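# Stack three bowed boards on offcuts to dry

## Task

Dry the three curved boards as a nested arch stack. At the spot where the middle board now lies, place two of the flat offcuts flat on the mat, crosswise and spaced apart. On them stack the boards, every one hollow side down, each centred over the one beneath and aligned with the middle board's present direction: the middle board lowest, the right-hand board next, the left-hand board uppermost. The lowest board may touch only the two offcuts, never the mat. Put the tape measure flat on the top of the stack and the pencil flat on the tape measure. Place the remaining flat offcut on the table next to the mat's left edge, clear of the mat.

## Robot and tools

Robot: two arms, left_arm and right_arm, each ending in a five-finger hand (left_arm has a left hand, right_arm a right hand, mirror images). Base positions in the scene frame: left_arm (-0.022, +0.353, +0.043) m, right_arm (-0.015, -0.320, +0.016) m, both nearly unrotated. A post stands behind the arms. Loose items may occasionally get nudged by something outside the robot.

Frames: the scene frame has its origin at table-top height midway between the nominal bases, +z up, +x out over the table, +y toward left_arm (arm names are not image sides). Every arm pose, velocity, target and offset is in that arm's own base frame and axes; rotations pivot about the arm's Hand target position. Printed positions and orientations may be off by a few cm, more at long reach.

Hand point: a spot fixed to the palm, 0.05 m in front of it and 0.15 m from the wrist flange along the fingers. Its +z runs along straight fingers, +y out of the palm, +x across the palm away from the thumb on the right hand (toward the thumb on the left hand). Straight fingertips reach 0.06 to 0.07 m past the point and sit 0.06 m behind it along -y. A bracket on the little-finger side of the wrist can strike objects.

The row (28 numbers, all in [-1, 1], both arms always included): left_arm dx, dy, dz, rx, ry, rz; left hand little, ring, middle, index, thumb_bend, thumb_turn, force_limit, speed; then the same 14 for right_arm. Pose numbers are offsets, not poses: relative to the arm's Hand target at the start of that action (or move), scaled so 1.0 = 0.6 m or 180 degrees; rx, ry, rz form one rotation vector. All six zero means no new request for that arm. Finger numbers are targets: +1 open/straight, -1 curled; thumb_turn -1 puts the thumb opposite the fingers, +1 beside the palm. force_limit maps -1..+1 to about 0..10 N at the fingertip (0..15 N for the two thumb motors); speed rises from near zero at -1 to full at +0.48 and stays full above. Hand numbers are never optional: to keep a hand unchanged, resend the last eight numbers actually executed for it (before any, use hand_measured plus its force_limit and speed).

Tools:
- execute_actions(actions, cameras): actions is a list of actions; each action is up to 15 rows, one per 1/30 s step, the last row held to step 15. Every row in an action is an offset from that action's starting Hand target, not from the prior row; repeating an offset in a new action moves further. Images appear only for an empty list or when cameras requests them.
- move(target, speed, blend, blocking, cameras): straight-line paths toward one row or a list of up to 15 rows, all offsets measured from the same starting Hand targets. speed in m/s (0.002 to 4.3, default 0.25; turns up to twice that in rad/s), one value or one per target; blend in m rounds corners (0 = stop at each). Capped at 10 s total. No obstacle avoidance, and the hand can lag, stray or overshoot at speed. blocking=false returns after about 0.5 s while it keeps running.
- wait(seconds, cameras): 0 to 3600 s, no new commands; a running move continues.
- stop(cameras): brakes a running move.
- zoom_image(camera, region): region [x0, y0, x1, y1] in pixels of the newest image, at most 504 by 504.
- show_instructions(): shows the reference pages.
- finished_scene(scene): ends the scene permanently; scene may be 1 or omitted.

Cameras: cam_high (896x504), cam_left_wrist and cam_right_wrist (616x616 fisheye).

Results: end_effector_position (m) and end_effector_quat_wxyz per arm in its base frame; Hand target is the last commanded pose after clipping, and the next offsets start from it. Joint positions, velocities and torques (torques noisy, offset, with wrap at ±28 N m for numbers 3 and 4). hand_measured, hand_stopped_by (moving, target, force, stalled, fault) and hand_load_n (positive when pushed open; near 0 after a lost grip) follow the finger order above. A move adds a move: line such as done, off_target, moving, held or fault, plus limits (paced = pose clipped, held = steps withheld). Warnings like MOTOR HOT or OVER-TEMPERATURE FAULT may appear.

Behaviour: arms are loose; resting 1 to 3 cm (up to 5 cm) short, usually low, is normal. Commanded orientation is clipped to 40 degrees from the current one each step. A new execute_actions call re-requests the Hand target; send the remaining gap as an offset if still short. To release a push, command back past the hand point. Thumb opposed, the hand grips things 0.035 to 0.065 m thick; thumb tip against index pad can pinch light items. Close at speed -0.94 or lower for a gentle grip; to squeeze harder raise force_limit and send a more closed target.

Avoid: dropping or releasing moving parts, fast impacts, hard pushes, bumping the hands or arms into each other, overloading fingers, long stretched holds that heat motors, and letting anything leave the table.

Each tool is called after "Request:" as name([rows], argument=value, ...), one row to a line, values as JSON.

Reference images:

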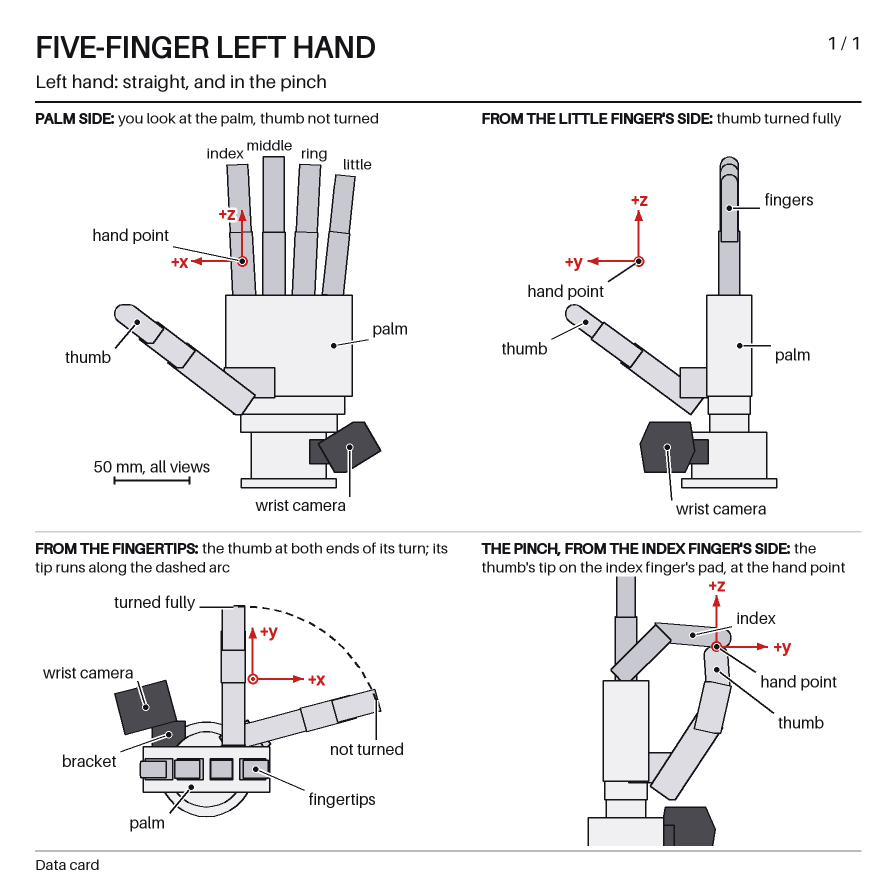

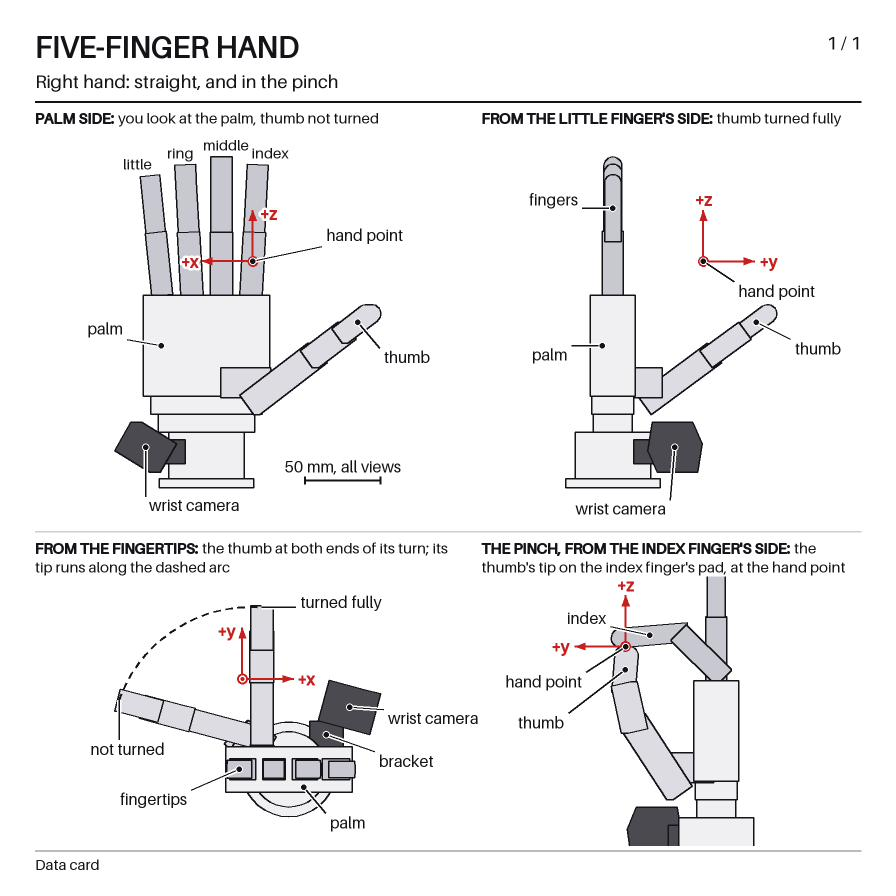

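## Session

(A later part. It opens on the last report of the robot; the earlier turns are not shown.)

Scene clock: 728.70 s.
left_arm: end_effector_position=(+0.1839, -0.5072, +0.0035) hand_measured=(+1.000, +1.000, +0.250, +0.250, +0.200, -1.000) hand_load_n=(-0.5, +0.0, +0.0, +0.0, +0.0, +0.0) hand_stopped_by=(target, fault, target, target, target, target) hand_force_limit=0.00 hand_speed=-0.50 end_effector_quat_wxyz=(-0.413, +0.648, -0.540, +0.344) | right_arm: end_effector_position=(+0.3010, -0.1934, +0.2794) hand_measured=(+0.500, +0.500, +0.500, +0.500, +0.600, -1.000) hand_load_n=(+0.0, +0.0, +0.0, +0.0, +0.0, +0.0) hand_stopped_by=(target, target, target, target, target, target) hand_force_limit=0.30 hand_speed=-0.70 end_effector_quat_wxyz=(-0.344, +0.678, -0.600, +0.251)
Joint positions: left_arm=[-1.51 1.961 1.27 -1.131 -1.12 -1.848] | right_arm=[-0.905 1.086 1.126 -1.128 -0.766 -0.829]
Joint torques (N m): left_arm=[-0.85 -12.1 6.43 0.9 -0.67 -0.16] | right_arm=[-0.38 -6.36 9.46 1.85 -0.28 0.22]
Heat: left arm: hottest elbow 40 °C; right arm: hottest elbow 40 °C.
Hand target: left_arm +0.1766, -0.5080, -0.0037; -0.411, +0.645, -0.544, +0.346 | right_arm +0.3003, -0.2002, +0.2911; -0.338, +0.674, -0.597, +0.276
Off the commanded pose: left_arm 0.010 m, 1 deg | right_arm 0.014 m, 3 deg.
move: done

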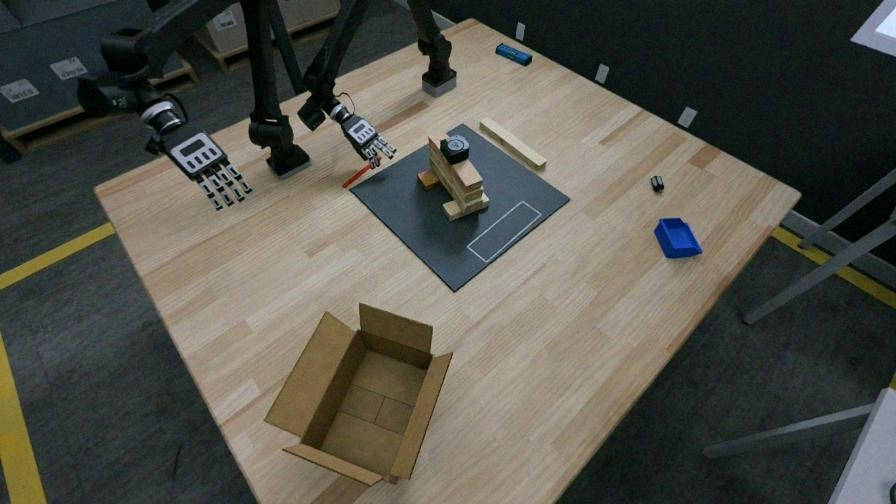

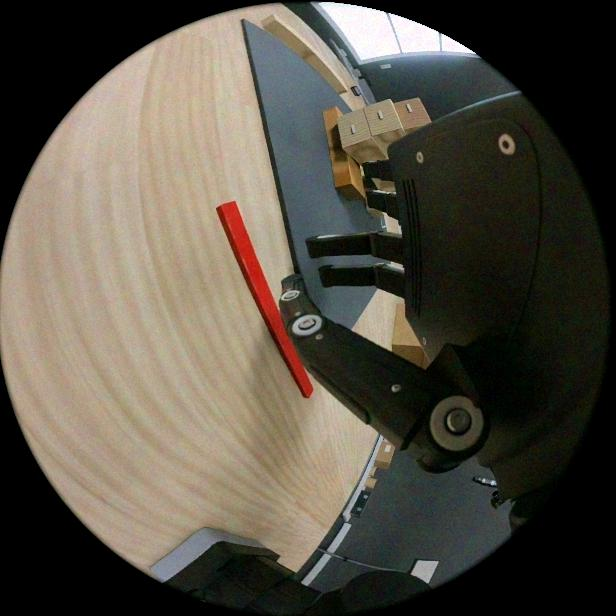

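Request:
move(target=[-0.005,0.0,-0.035,0,0,0,1,1,0.25,0.25,0.2,-1,0.0,-0.5,0,0,0,0,0,0,0.5,0.5,0.5,0.5,0.6,-1,0.3,-0.7], speed=0.05, cameras=["cam_high","cam_left_wrist"])

Request:
zoom_image(camera="cam_high", region=[330, 110, 410, 200])

Request:
zoom_image(camera="cam_left_wrist", region=[200, 180, 360, 400])

Scene clock: 730.93 s.
left_arm: end_effector_position=(+0.1808, -0.5070, -0.0184) hand_measured=(+1.000, +1.000, +0.250, +0.250, +0.200, -1.000) hand_load_n=(+0.0, +0.0, +0.0, +0.0, +0.0, +0.0) hand_stopped_by=(target, fault, target, target, target, target) hand_force_limit=0.00 hand_speed=-0.50 end_effector_quat_wxyz=(-0.413, +0.647, -0.540, +0.344) | right_arm: end_effector_position=(+0.3010, -0.1934, +0.2794) hand_measured=(+0.500, +0.500, +0.500, +0.500, +0.600, -1.000) hand_load_n=(+0.0, +0.0, +0.0, +0.0, +0.0, +0.0) hand_stopped_by=(target, target, target, target, target, target) hand_force_limit=0.30 hand_speed=-0.70 end_effector_quat_wxyz=(-0.344, +0.678, -0.600, +0.251)
Joint positions: left_arm=[-1.516 2.001 1.263 -1.097 -1.118 -1.862] | right_arm=[-0.905 1.086 1.126 -1.128 -0.766 -0.829]
Joint torques (N m): left_arm=[-1.32 -12.22 6.15 0.91 -0.64 -0.17] | right_arm=[-0.5 -6.36 9.43 1.83 -0.28 0.22]
Heat: left arm: hottest elbow 40 °C; right arm: hottest elbow 40 °C.
Hand target: left_arm +0.1736, -0.5080, -0.0247; -0.411, +0.645, -0.544, +0.346 | right_arm +0.3003, -0.2002, +0.2911; -0.338, +0.674, -0.597, +0.276
Off the commanded pose: left_arm 0.010 m, 1 deg | right_arm 0.014 m, 3 deg.
move: done

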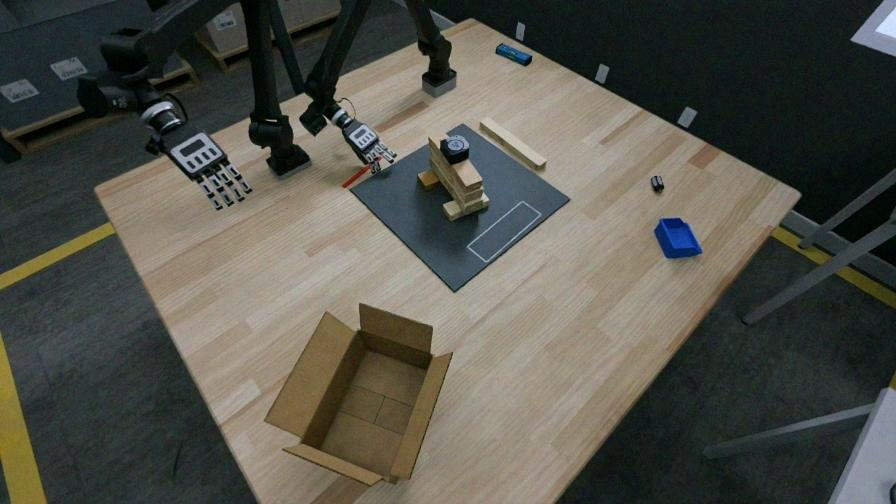

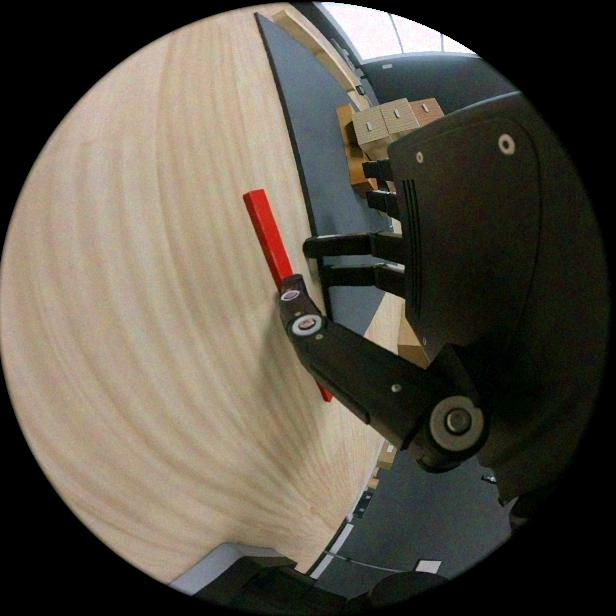

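Scaled by 5.600 from the camera's image (finer frame: 1280x720).

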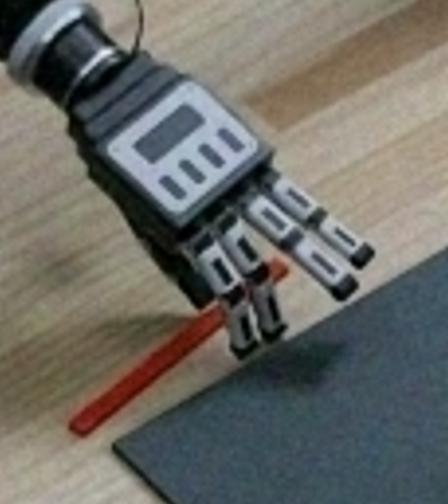

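Scaled by 2.291 from the camera's image (finer frame: 880x880).

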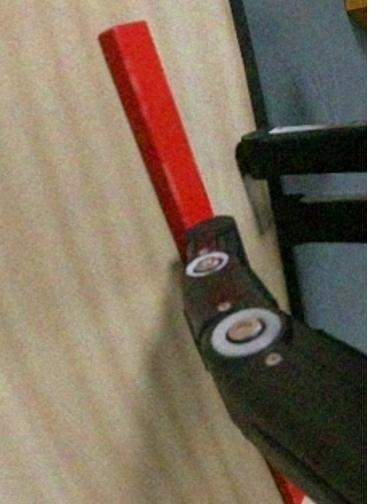

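Request:
move([
  [-0.004,0.0,-0.001,0,0,0,1,1,0.08,0.08,0.2,-1,0.0,-0.7,0,0,0,0,0,0,0.5,0.5,0.5,0.5,0.6,-1,0.3,-0.7],
  [-0.005,0.0,-0.012,0,0,0,1,1,0.08,0.08,0.2,-1,0.0,-0.7,0,0,0,0,0,0,0.5,0.5,0.5,0.5,0.6,-1,0.3,-0.7],
], speed=0.03, cameras=["cam_high","cam_left_wrist"])

Request:
zoom_image(camera="cam_high", region=[330, 110, 410, 200])

Request:
zoom_image(camera="cam_left_wrist", region=[200, 180, 360, 400])

Scene clock: 735.50 s.
left_arm: end_effector_position=(+0.1784, -0.5081, -0.0192) hand_measured=(+1.000, +1.000, +0.080, +0.080, +0.200, -1.000) hand_load_n=(+0.0, +0.0, +0.0, +0.0, +0.0, +0.0) hand_stopped_by=(target, fault, target, target, target, target) hand_force_limit=0.00 hand_speed=-0.70 end_effector_quat_wxyz=(-0.411, +0.649, -0.539, +0.346) | right_arm: end_effector_position=(+0.3010, -0.1934, +0.2794) hand_measured=(+0.500, +0.500, +0.500, +0.500, +0.600, -1.000) hand_load_n=(+0.0, +0.0, +0.0, +0.0, +0.0, +0.0) hand_stopped_by=(target, target, target, target, target, target) hand_force_limit=0.30 hand_speed=-0.70 end_effector_quat_wxyz=(-0.344, +0.678, -0.600, +0.251)
Joint positions: left_arm=[-1.521 2.002 1.263 -1.097 -1.117 -1.871] | right_arm=[-0.905 1.086 1.126 -1.128 -0.766 -0.829]
Joint torques (N m): left_arm=[-1.14 -11.58 6.11 0.95 -0.6 -0.19] | right_arm=[-0.5 -6.3 9.44 1.81 -0.28 0.21]
Heat: left arm: hottest elbow 39 °C; right arm: hottest elbow 39 °C.
Hand target: left_arm +0.1706, -0.5080, -0.0319; -0.411, +0.645, -0.544, +0.346 | right_arm +0.3003, -0.2002, +0.2911; -0.338, +0.674, -0.597, +0.276
Off the commanded pose: left_arm 0.015 m, 1 deg | right_arm 0.014 m, 3 deg.
move: off_target (left_arm)

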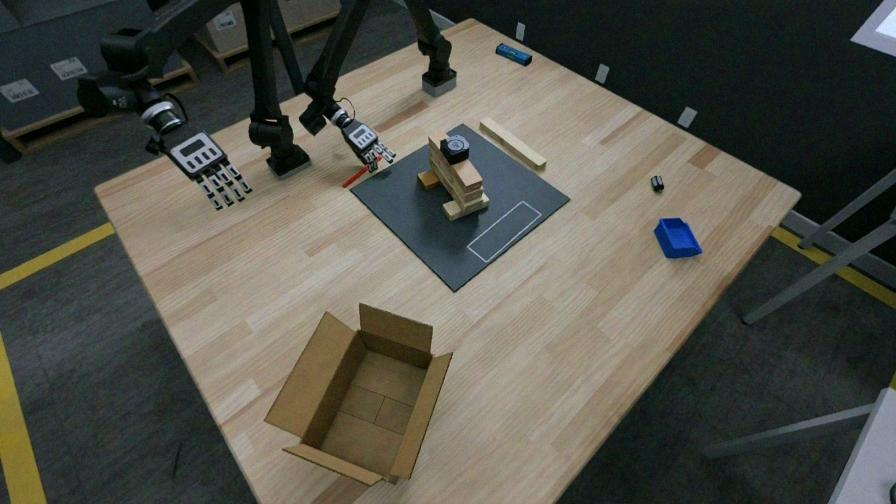

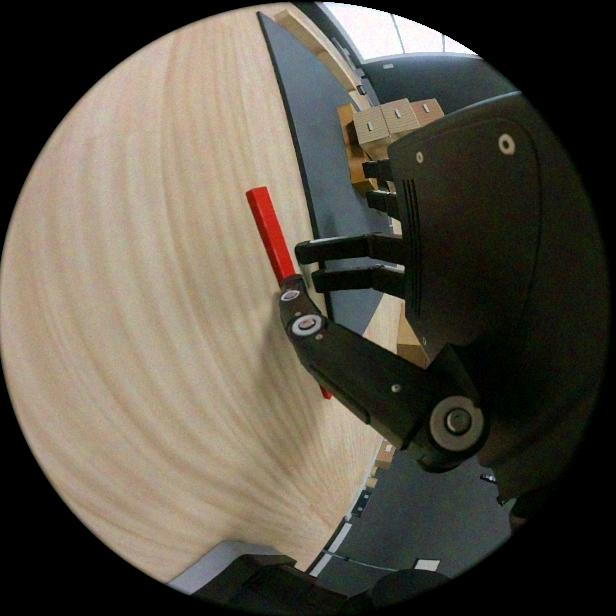

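Scaled by 5.600 from the camera's image (finer frame: 1280x720).

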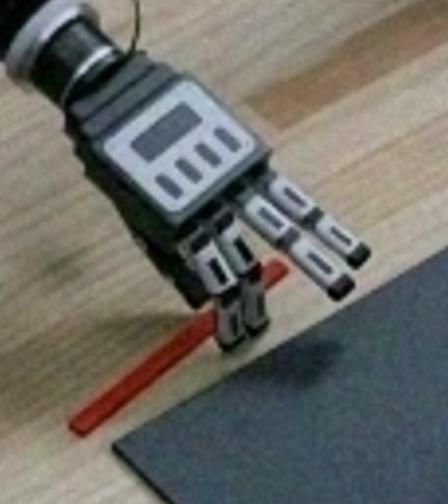

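Scaled by 2.291 from the camera's image (finer frame: 880x880).

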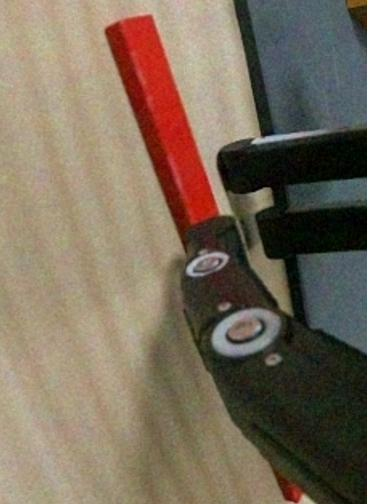

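Request:
move([
  [-0.005,0.0,0.05,0,0,0,1,1,0.15,0.15,0.2,-1,0.0,-0.7,0,0,0,0,0,0,0.5,0.5,0.5,0.5,0.6,-1,0.3,-0.7],
  [-0.014,0.0,0.05,0,0,0,1,1,0.15,0.15,0.2,-1,0.0,-0.7,0,0,0,0,0,0,0.5,0.5,0.5,0.5,0.6,-1,0.3,-0.7],
], speed=0.05, cameras=["cam_high","cam_left_wrist"])

Request:
zoom_image(camera="cam_high", region=[330, 110, 410, 200])

Scene clock: 741.23 s.
left_arm: end_effector_position=(+0.1674, -0.5007, -0.0141) hand_measured=(+1.000, +1.000, +0.150, +0.150, +0.200, -1.000) hand_load_n=(+0.0, +0.0, +0.0, +0.0, +0.0, +0.0) hand_stopped_by=(target, fault, target, target, target, target) hand_force_limit=0.00 hand_speed=-0.70 end_effector_quat_wxyz=(-0.419, +0.642, -0.545, +0.339) | right_arm: end_effector_position=(+0.3010, -0.1934, +0.2794) hand_measured=(+0.500, +0.500, +0.500, +0.500, +0.600, -1.000) hand_load_n=(+0.0, +0.0, +0.0, +0.0, +0.0, +0.0) hand_stopped_by=(target, target, target, target, target, target) hand_force_limit=0.30 hand_speed=-0.70 end_effector_quat_wxyz=(-0.344, +0.678, -0.600, +0.251)
Joint positions: left_arm=[-1.542 1.994 1.263 -1.166 -1.112 -1.909] | right_arm=[-0.905 1.086 1.126 -1.128 -0.766 -0.829]
Joint torques (N m): left_arm=[-0.97 -14.39 7.86 -0.32 -0.62 -0.15] | right_arm=[-0.5 -6.36 9.42 1.84 -0.28 0.21]
Heat: left arm: hottest elbow 39 °C; right arm: hottest elbow 39 °C.
Hand target: left_arm +0.1622, -0.5080, -0.0019; -0.411, +0.645, -0.544, +0.346 | right_arm +0.3003, -0.2002, +0.2911; -0.338, +0.674, -0.597, +0.276
Off the commanded pose: left_arm 0.015 m, 1 deg | right_arm 0.014 m, 3 deg.
move: off_target (left_arm)

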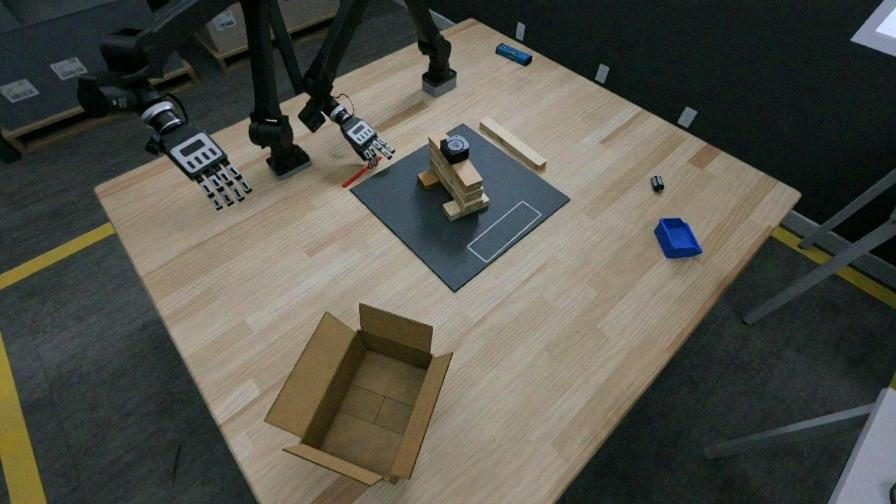

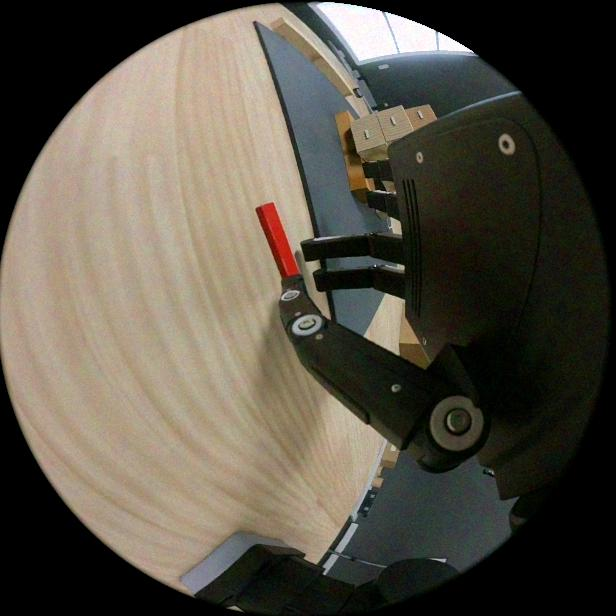

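Scaled by 5.600 from the camera's image (finer frame: 1280x720).

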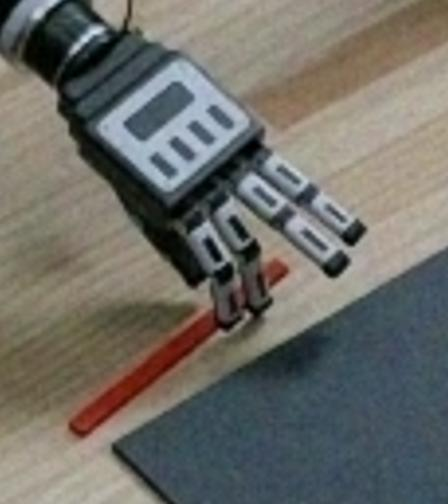

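Request:
move([
  [0.005,0.0,-0.03,0,0,0,1,1,0.15,0.15,0.2,-1,0.0,-0.7,0,0,0,0,0,0,0.5,0.5,0.5,0.5,0.6,-1,0.3,-0.7],
  [0.005,0.0,-0.047,0,0,0,1,1,0.1,0.1,0.2,-1,0.0,-0.7,0,0,0,0,0,0,0.5,0.5,0.5,0.5,0.6,-1,0.3,-0.7],
], speed=0.03, cameras=["cam_high","cam_left_wrist"])

Request:
zoom_image(camera="cam_high", region=[330, 110, 410, 200])

Request:
zoom_image(camera="cam_left_wrist", region=[200, 180, 360, 400])

Scene clock: 744.70 s.
left_arm: end_effector_position=(+0.1695, -0.5066, -0.0195) hand_measured=(+1.000, +1.000, +0.100, +0.100, +0.200, -1.000) hand_load_n=(+0.0, -0.5, +0.0, +0.0, +0.0, +0.0) hand_stopped_by=(target, fault, target, target, target, target) hand_force_limit=0.00 hand_speed=-0.70 end_effector_quat_wxyz=(-0.411, +0.648, -0.539, +0.347) | right_arm: end_effector_position=(+0.3010, -0.1934, +0.2794) hand_measured=(+0.500, +0.500, +0.500, +0.500, +0.600, -1.000) hand_load_n=(+0.0, +0.0, +0.0, +0.0, +0.0, +0.0) hand_stopped_by=(target, target, target, target, target, target) hand_force_limit=0.30 hand_speed=-0.70 end_effector_quat_wxyz=(-0.344, +0.678, -0.600, +0.251)
Joint positions: left_arm=[-1.539 2.005 1.263 -1.128 -1.115 -1.909] | right_arm=[-0.905 1.086 1.126 -1.128 -0.766 -0.829]
Joint torques (N m): left_arm=[-0.85 -12.16 6.5 0.8 -0.52 -0.06] | right_arm=[-0.56 -6.36 9.42 1.84 -0.28 0.21]
Heat: left arm: hottest elbow 38 °C; right arm: hottest elbow 39 °C.
Hand target: left_arm +0.1652, -0.5080, -0.0301; -0.411, +0.645, -0.544, +0.346 | right_arm +0.3003, -0.2002, +0.2911; -0.338, +0.674, -0.597, +0.276
Off the commanded pose: left_arm 0.012 m, 1 deg | right_arm 0.014 m, 3 deg.
move: off_target (left_arm); target 2's new numbers were sent with left_arm's hand 0.011 m and 0 deg from that target

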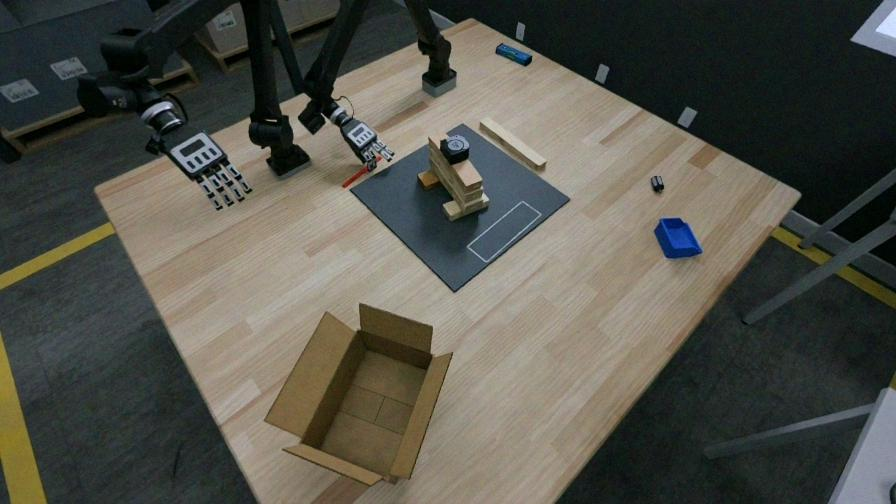

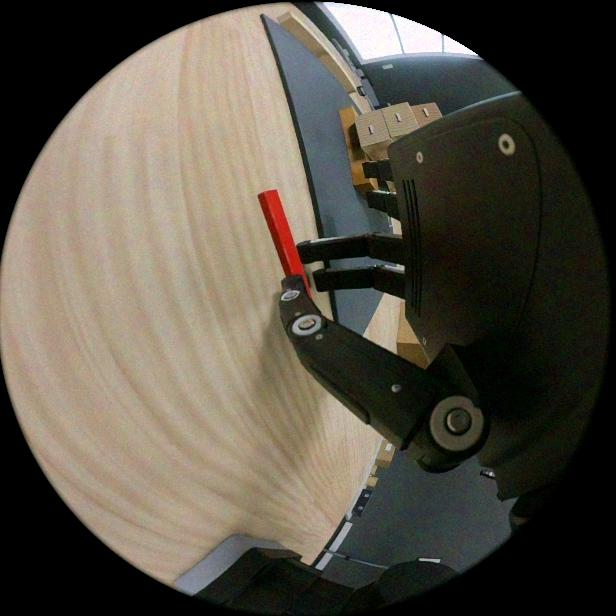

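Scaled by 5.600 from the camera's image (finer frame: 1280x720).

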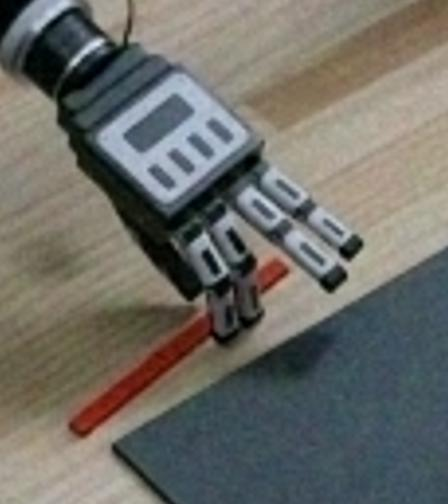

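Scaled by 2.291 from the camera's image (finer frame: 880x880).

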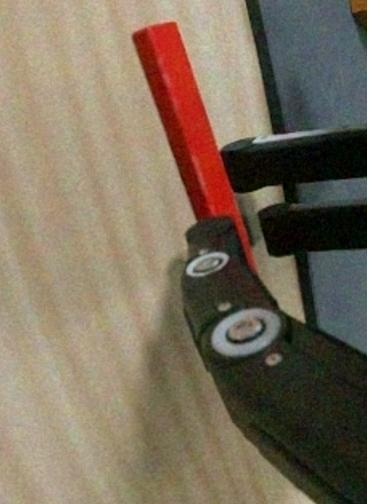

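Request:
move(target=[0,0.0,0,0,0,0,1,1,-0.3,-0.3,0.2,-1,0.0,-0.88,0,0,0,0,0,0,0.5,0.5,0.5,0.5,0.6,-1,0.3,-0.7], speed=0.03, cameras=["cam_high","cam_left_wrist"])

Request:
zoom_image(camera="cam_high", region=[330, 110, 410, 200])

Request:
zoom_image(camera="cam_left_wrist", region=[200, 180, 360, 400])

Scene clock: 748.27 s.
left_arm: end_effector_position=(+0.1695, -0.5072, -0.0218) hand_measured=(+1.000, +1.000, -0.264, -0.288, +0.200, -1.000) hand_load_n=(+0.0, +0.0, +5.5, +4.5, +0.0, +0.0) hand_stopped_by=(target, fault, force, force, target, target) hand_force_limit=0.00 hand_speed=-0.88 end_effector_quat_wxyz=(-0.411, +0.648, -0.539, +0.348) | right_arm: end_effector_position=(+0.3010, -0.1934, +0.2794) hand_measured=(+0.500, +0.500, +0.500, +0.500, +0.600, -1.000) hand_load_n=(+0.0, +0.0, -0.5, +0.0, +0.0, +0.0) hand_stopped_by=(target, target, target, target, target, target) hand_force_limit=0.30 hand_speed=-0.70 end_effector_quat_wxyz=(-0.344, +0.678, -0.600, +0.251)
Joint positions: left_arm=[-1.539 2.01 1.263 -1.122 -1.115 -1.909] | right_arm=[-0.905 1.086 1.126 -1.128 -0.766 -0.829]
Joint torques (N m): left_arm=[-0.38 -12.57 6.46 0.9 -0.55 -0.05] | right_arm=[-0.62 -6.36 9.46 1.81 -0.27 0.22]
Heat: left arm: hottest elbow 38 °C; right arm: hottest elbow 38 °C.
Hand target: left_arm +0.1652, -0.5080, -0.0301; -0.411, +0.645, -0.544, +0.346 | right_arm +0.3003, -0.2002, +0.2911; -0.338, +0.674, -0.597, +0.276
Off the commanded pose: left_arm 0.009 m, 1 deg | right_arm 0.014 m, 3 deg.
move: done

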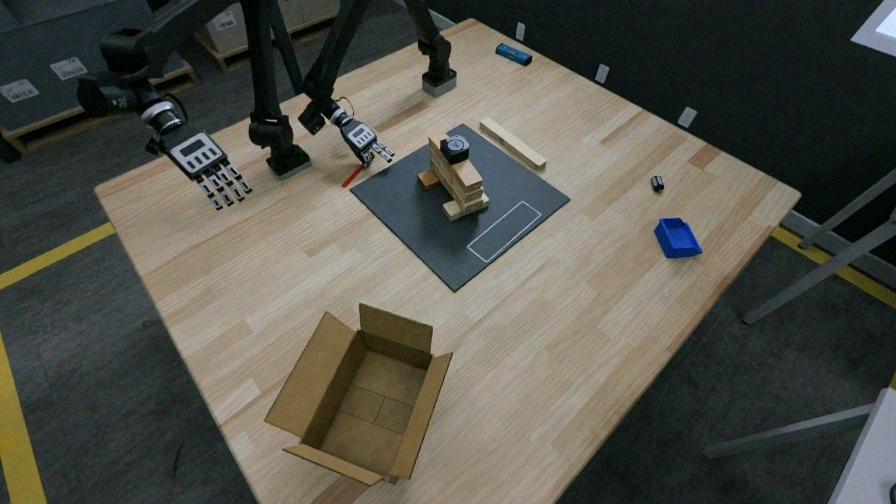

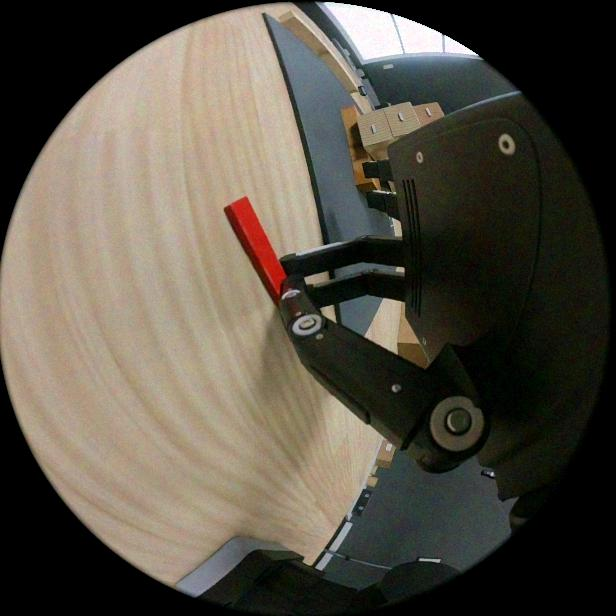

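Scaled by 5.600 from the camera's image (finer frame: 1280x720).

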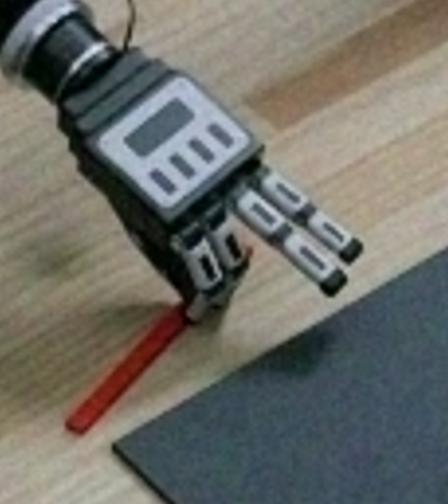

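Scaled by 2.291 from the camera's image (finer frame: 880x880).

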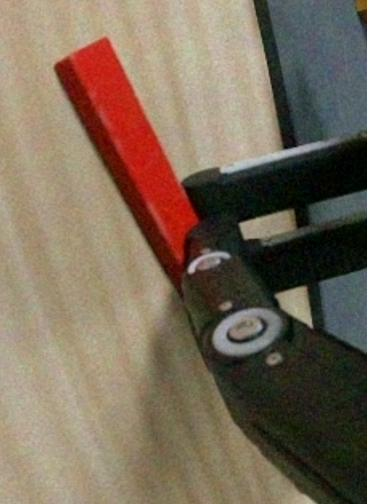

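Request:
move(target=[0.01,0.0,0.09,0,0,0,1,1,-0.3,-0.3,0.2,-1,0.0,-0.88,0,0,0,0,0,0,0.5,0.5,0.5,0.5,0.6,-1,0.3,-0.7], speed=0.05, cameras=["cam_high","cam_left_wrist"])

Request:
zoom_image(camera="cam_high", region=[330, 110, 410, 200])

Request:
zoom_image(camera="cam_left_wrist", region=[200, 180, 360, 400])

Scene clock: 751.77 s.
left_arm: end_effector_position=(+0.1690, -0.5012, +0.0086) hand_measured=(+1.000, +1.000, -0.264, -0.288, +0.200, -1.000) hand_load_n=(-0.5, +0.0, +5.5, +4.5, +0.0, +0.0) hand_stopped_by=(target, fault, force, force, target, target) hand_force_limit=0.00 hand_speed=-0.88 end_effector_quat_wxyz=(-0.415, +0.643, -0.544, +0.344) | right_arm: end_effector_position=(+0.3010, -0.1934, +0.2794) hand_measured=(+0.500, +0.500, +0.500, +0.500, +0.600, -1.000) hand_load_n=(+0.0, +0.0, +0.0, +0.0, +0.0, +0.0) hand_stopped_by=(target, target, target, target, target, target) hand_force_limit=0.30 hand_speed=-0.70 end_effector_quat_wxyz=(-0.344, +0.678, -0.600, +0.251)
Joint positions: left_arm=[-1.539 1.948 1.263 -1.188 -1.115 -1.896] | right_arm=[-0.905 1.086 1.126 -1.128 -0.766 -0.829]
Joint torques (N m): left_arm=[0.73 -14.33 8.88 -0.27 -0.7 0.06] | right_arm=[-0.56 -6.3 9.46 1.84 -0.28 0.22]
Heat: left arm: hottest elbow 38 °C; right arm: hottest elbow 38 °C.
Hand target: left_arm +0.1712, -0.5080, +0.0239; -0.411, +0.645, -0.544, +0.346 | right_arm +0.3003, -0.2002, +0.2911; -0.338, +0.674, -0.597, +0.276
Off the commanded pose: left_arm 0.017 m, 0 deg | right_arm 0.014 m, 3 deg.
move: off_target (left_arm)

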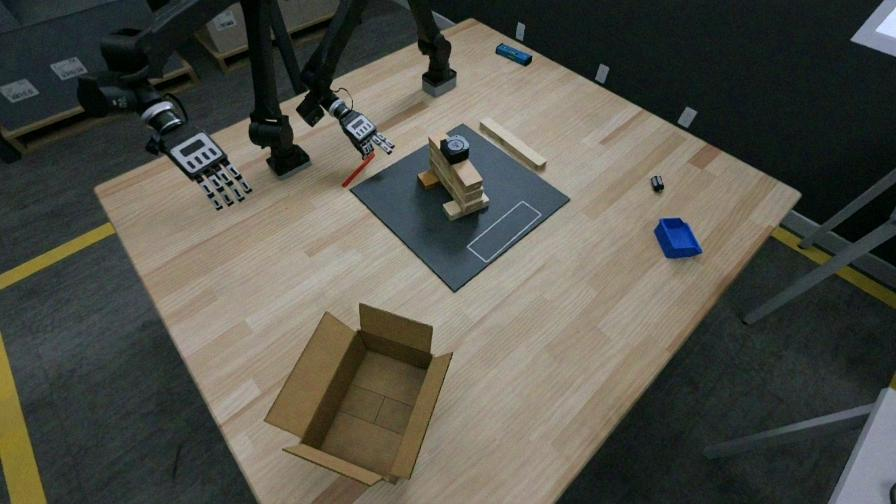

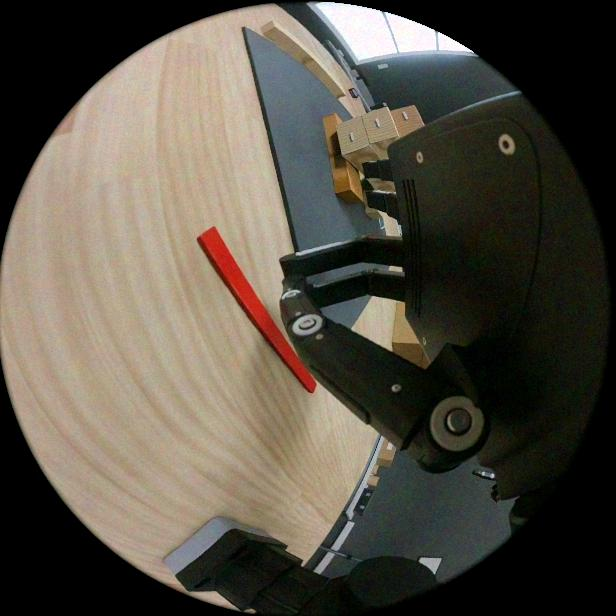

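Scaled by 5.600 from the camera's image (finer frame: 1280x720).

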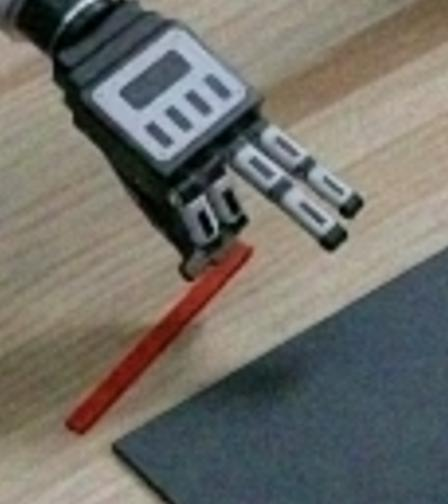

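Scaled by 2.291 from the camera's image (finer frame: 880x880).

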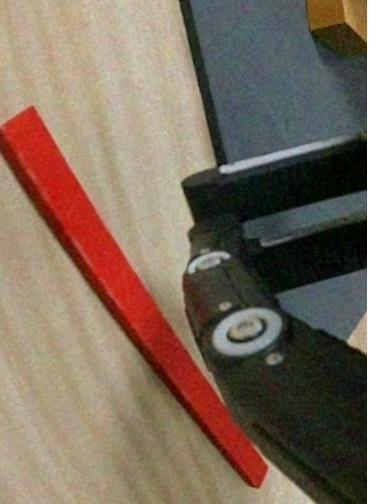

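Request:
move([
  [0.0,0.0,0.05,0,0,0,1,1,0.15,0.15,0.2,-1,0.0,-0.7,0,0,0,0,0,0,0.5,0.5,0.5,0.5,0.6,-1,0.3,-0.7],
  [-0.052,-0.01,0.05,0,0,0.024,1,1,0.15,0.15,0.2,-1,0.0,-0.7,0,0,0,0,0,0,0.5,0.5,0.5,0.5,0.6,-1,0.3,-0.7],
  [-0.052,-0.01,-0.03,0,0,0.024,1,1,0.15,0.15,0.2,-1,0.0,-0.7,0,0,0,0,0,0,0.5,0.5,0.5,0.5,0.6,-1,0.3,-0.7],
], speed=0.06, cameras=["cam_high","cam_left_wrist"])

Request:
zoom_image(camera="cam_high", region=[320, 110, 400, 200])

Request:
zoom_image(camera="cam_left_wrist", region=[200, 180, 360, 400])

Scene clock: 761.83 s.
left_arm: end_effector_position=(+0.1410, -0.5059, +0.0076) hand_measured=(+1.000, +1.000, +0.150, +0.150, +0.200, -1.000) hand_load_n=(+0.0, +0.0, +0.0, +0.0, +0.0, +0.0) hand_stopped_by=(target, fault, target, target, target, target) hand_force_limit=0.00 hand_speed=-0.70 end_effector_quat_wxyz=(-0.425, +0.658, -0.530, +0.325) | right_arm: end_effector_position=(+0.3010, -0.1934, +0.2794) hand_measured=(+0.500, +0.500, +0.500, +0.500, +0.600, -1.000) hand_load_n=(+0.0, +0.0, +0.0, +0.0, +0.0, +0.0) hand_stopped_by=(target, target, target, target, target, target) hand_force_limit=0.30 hand_speed=-0.70 end_effector_quat_wxyz=(-0.344, +0.678, -0.600, +0.251)
Joint positions: left_arm=[-1.592 2.014 1.359 -1.415 -1.062 -2.103] | right_arm=[-0.905 1.086 1.126 -1.128 -0.766 -0.829]
Joint torques (N m): left_arm=[-0.67 -12.92 8.09 0.55 -0.53 -0.16] | right_arm=[-0.56 -6.36 9.4 1.81 -0.28 0.21]
Heat: left arm: hottest elbow 38 °C; right arm: hottest elbow 38 °C.
Hand target: left_arm +0.1400, -0.5140, +0.0059; -0.424, +0.665, -0.519, +0.330 | right_arm +0.3003, -0.2002, +0.2911; -0.338, +0.674, -0.597, +0.276
Off the commanded pose: left_arm 0.008 m, 2 deg | right_arm 0.014 m, 3 deg.
joint sent to its limit (left arm) — joint 6 (wrist roll), lower limit. The joint targets are off in position, not in orientation.
move: done

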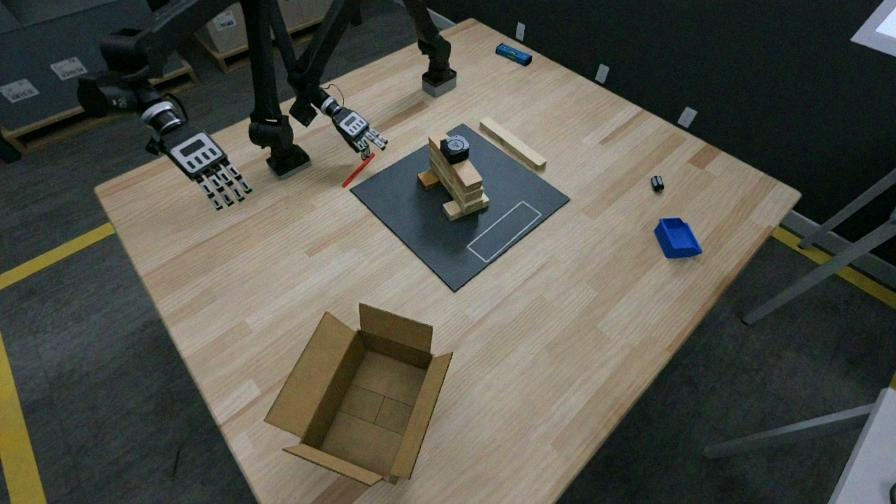

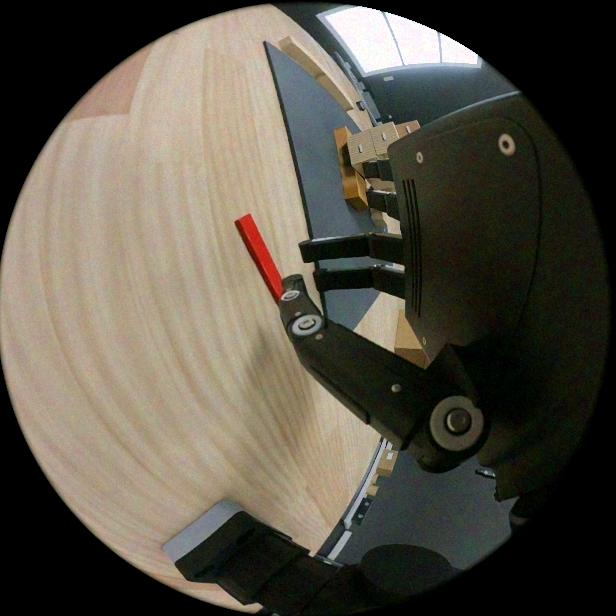

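Scaled by 5.600 from the camera's image (finer frame: 1280x720).

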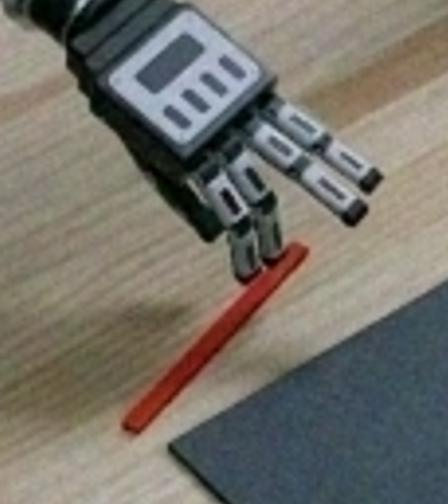

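Scaled by 2.291 from the camera's image (finer frame: 880x880).

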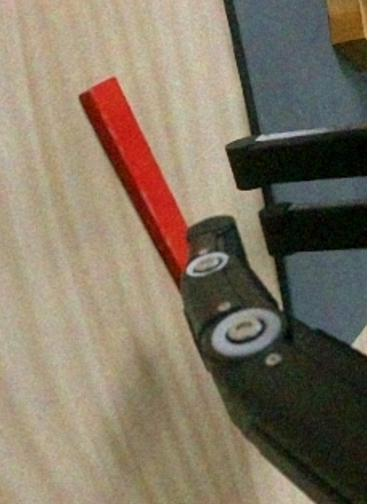

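Request:
move([
  [0.0,0.0,0.06,0,0,0,1,1,0.25,0.25,0.15,-1,0.0,-0.7,0,0,0,0,0,0,0.5,0.5,0.5,0.5,0.6,-1,0.3,-0.7],
  [0.028,-0.015,0.06,0.0162,-0.0702,-0.0078,1,1,0.25,0.25,0.15,-1,0.0,-0.7,0,0,0,0,0,0,0.5,0.5,0.5,0.5,0.6,-1,0.3,-0.7],
  [0.028,-0.015,0.01,0.0162,-0.0702,-0.0078,1,1,0.25,0.25,0.15,-1,0.0,-0.7,0,0,0,0,0,0,0.5,0.5,0.5,0.5,0.6,-1,0.3,-0.7],
], speed=0.06, cameras=["cam_high","cam_left_wrist"])

Request:
zoom_image(camera="cam_high", region=[320, 110, 400, 200])

Request:
zoom_image(camera="cam_left_wrist", region=[200, 180, 360, 400])

Scene clock: 774.40 s.
left_arm: end_effector_position=(+0.1609, -0.5162, +0.0143) hand_measured=(+1.000, +1.000, +0.250, +0.250, +0.150, -1.000) hand_load_n=(+0.0, +0.0, +0.0, +0.0, +0.0, +0.0) hand_stopped_by=(target, fault, target, target, target, target) hand_force_limit=0.00 hand_speed=-0.70 end_effector_quat_wxyz=(-0.462, +0.599, -0.530, +0.384) | right_arm: end_effector_position=(+0.3010, -0.1934, +0.2794) hand_measured=(+0.500, +0.500, +0.500, +0.500, +0.600, -1.000) hand_load_n=(+0.0, +0.0, +0.0, +0.0, +0.0, +0.0) hand_stopped_by=(target, target, target, target, target, target) hand_force_limit=0.30 hand_speed=-0.70 end_effector_quat_wxyz=(-0.344, +0.678, -0.600, +0.251)
Joint positions: left_arm=[-1.592 2.053 1.359 -1.415 -1.241 -2.103] | right_arm=[-0.905 1.086 1.126 -1.128 -0.766 -0.829]
Joint torques (N m): left_arm=[-0.79 -13.1 7.31 0.4 -0.95 -0.16] | right_arm=[-0.73 -6.36 9.46 1.81 -0.28 0.21]
Heat: left arm: hottest elbow 38 °C; right arm: hottest elbow 37 °C.
Hand target: left_arm +0.1568, -0.5230, +0.0119; -0.491, +0.607, -0.485, +0.393 | right_arm +0.3003, -0.2002, +0.2911; -0.338, +0.674, -0.597, +0.276
Off the commanded pose: left_arm 0.008 m, 6 deg | right_arm 0.014 m, 3 deg.
joint sent to its limit (left arm) — joint 6 (wrist roll), lower limit. The joint targets are off in position and orientation.
move: off_target (left_arm)

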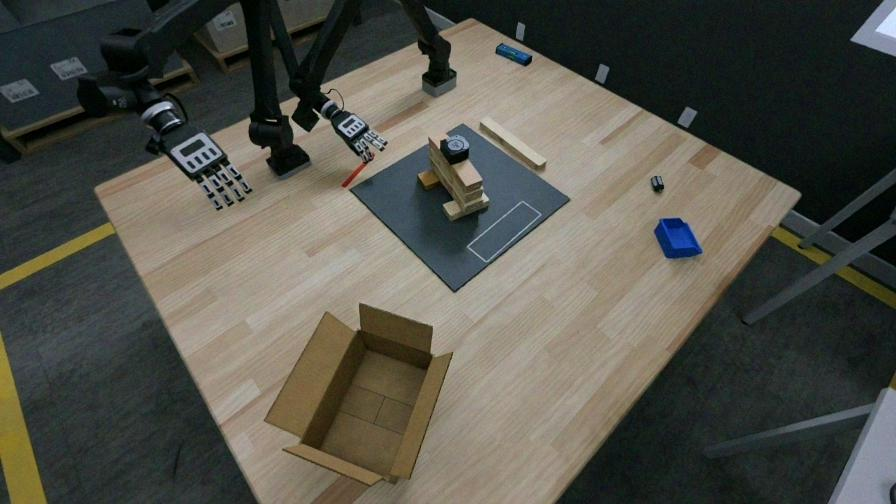

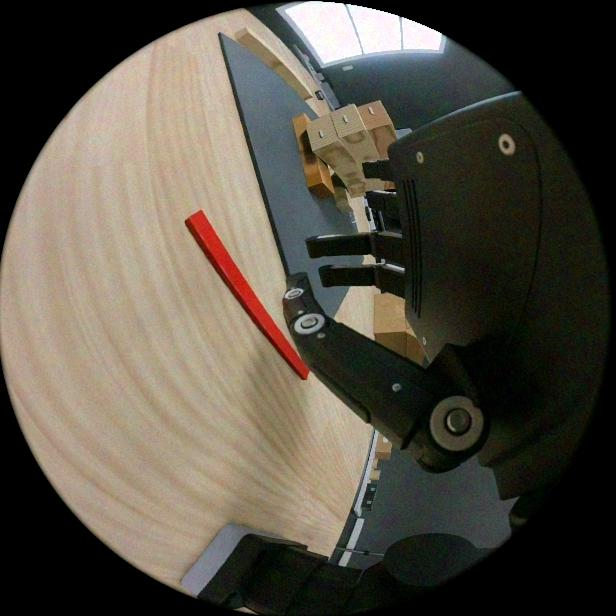

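Scaled by 5.600 from the camera's image (finer frame: 1280x720).

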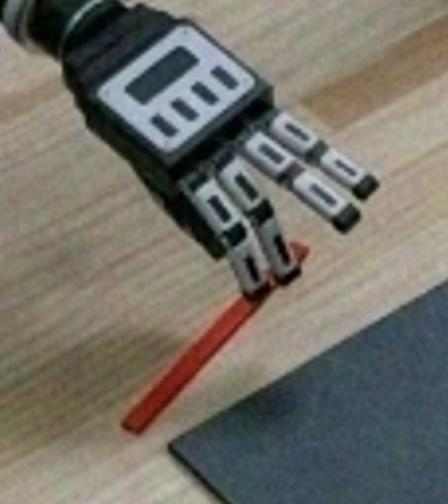

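Scaled by 2.291 from the camera's image (finer frame: 880x880).

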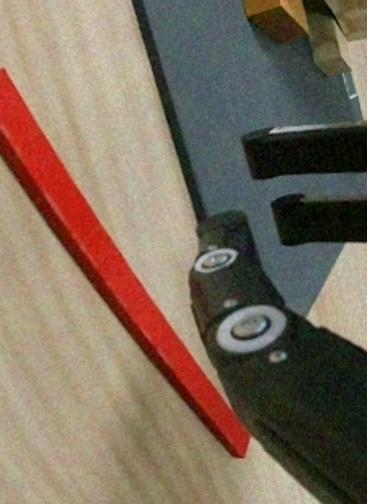

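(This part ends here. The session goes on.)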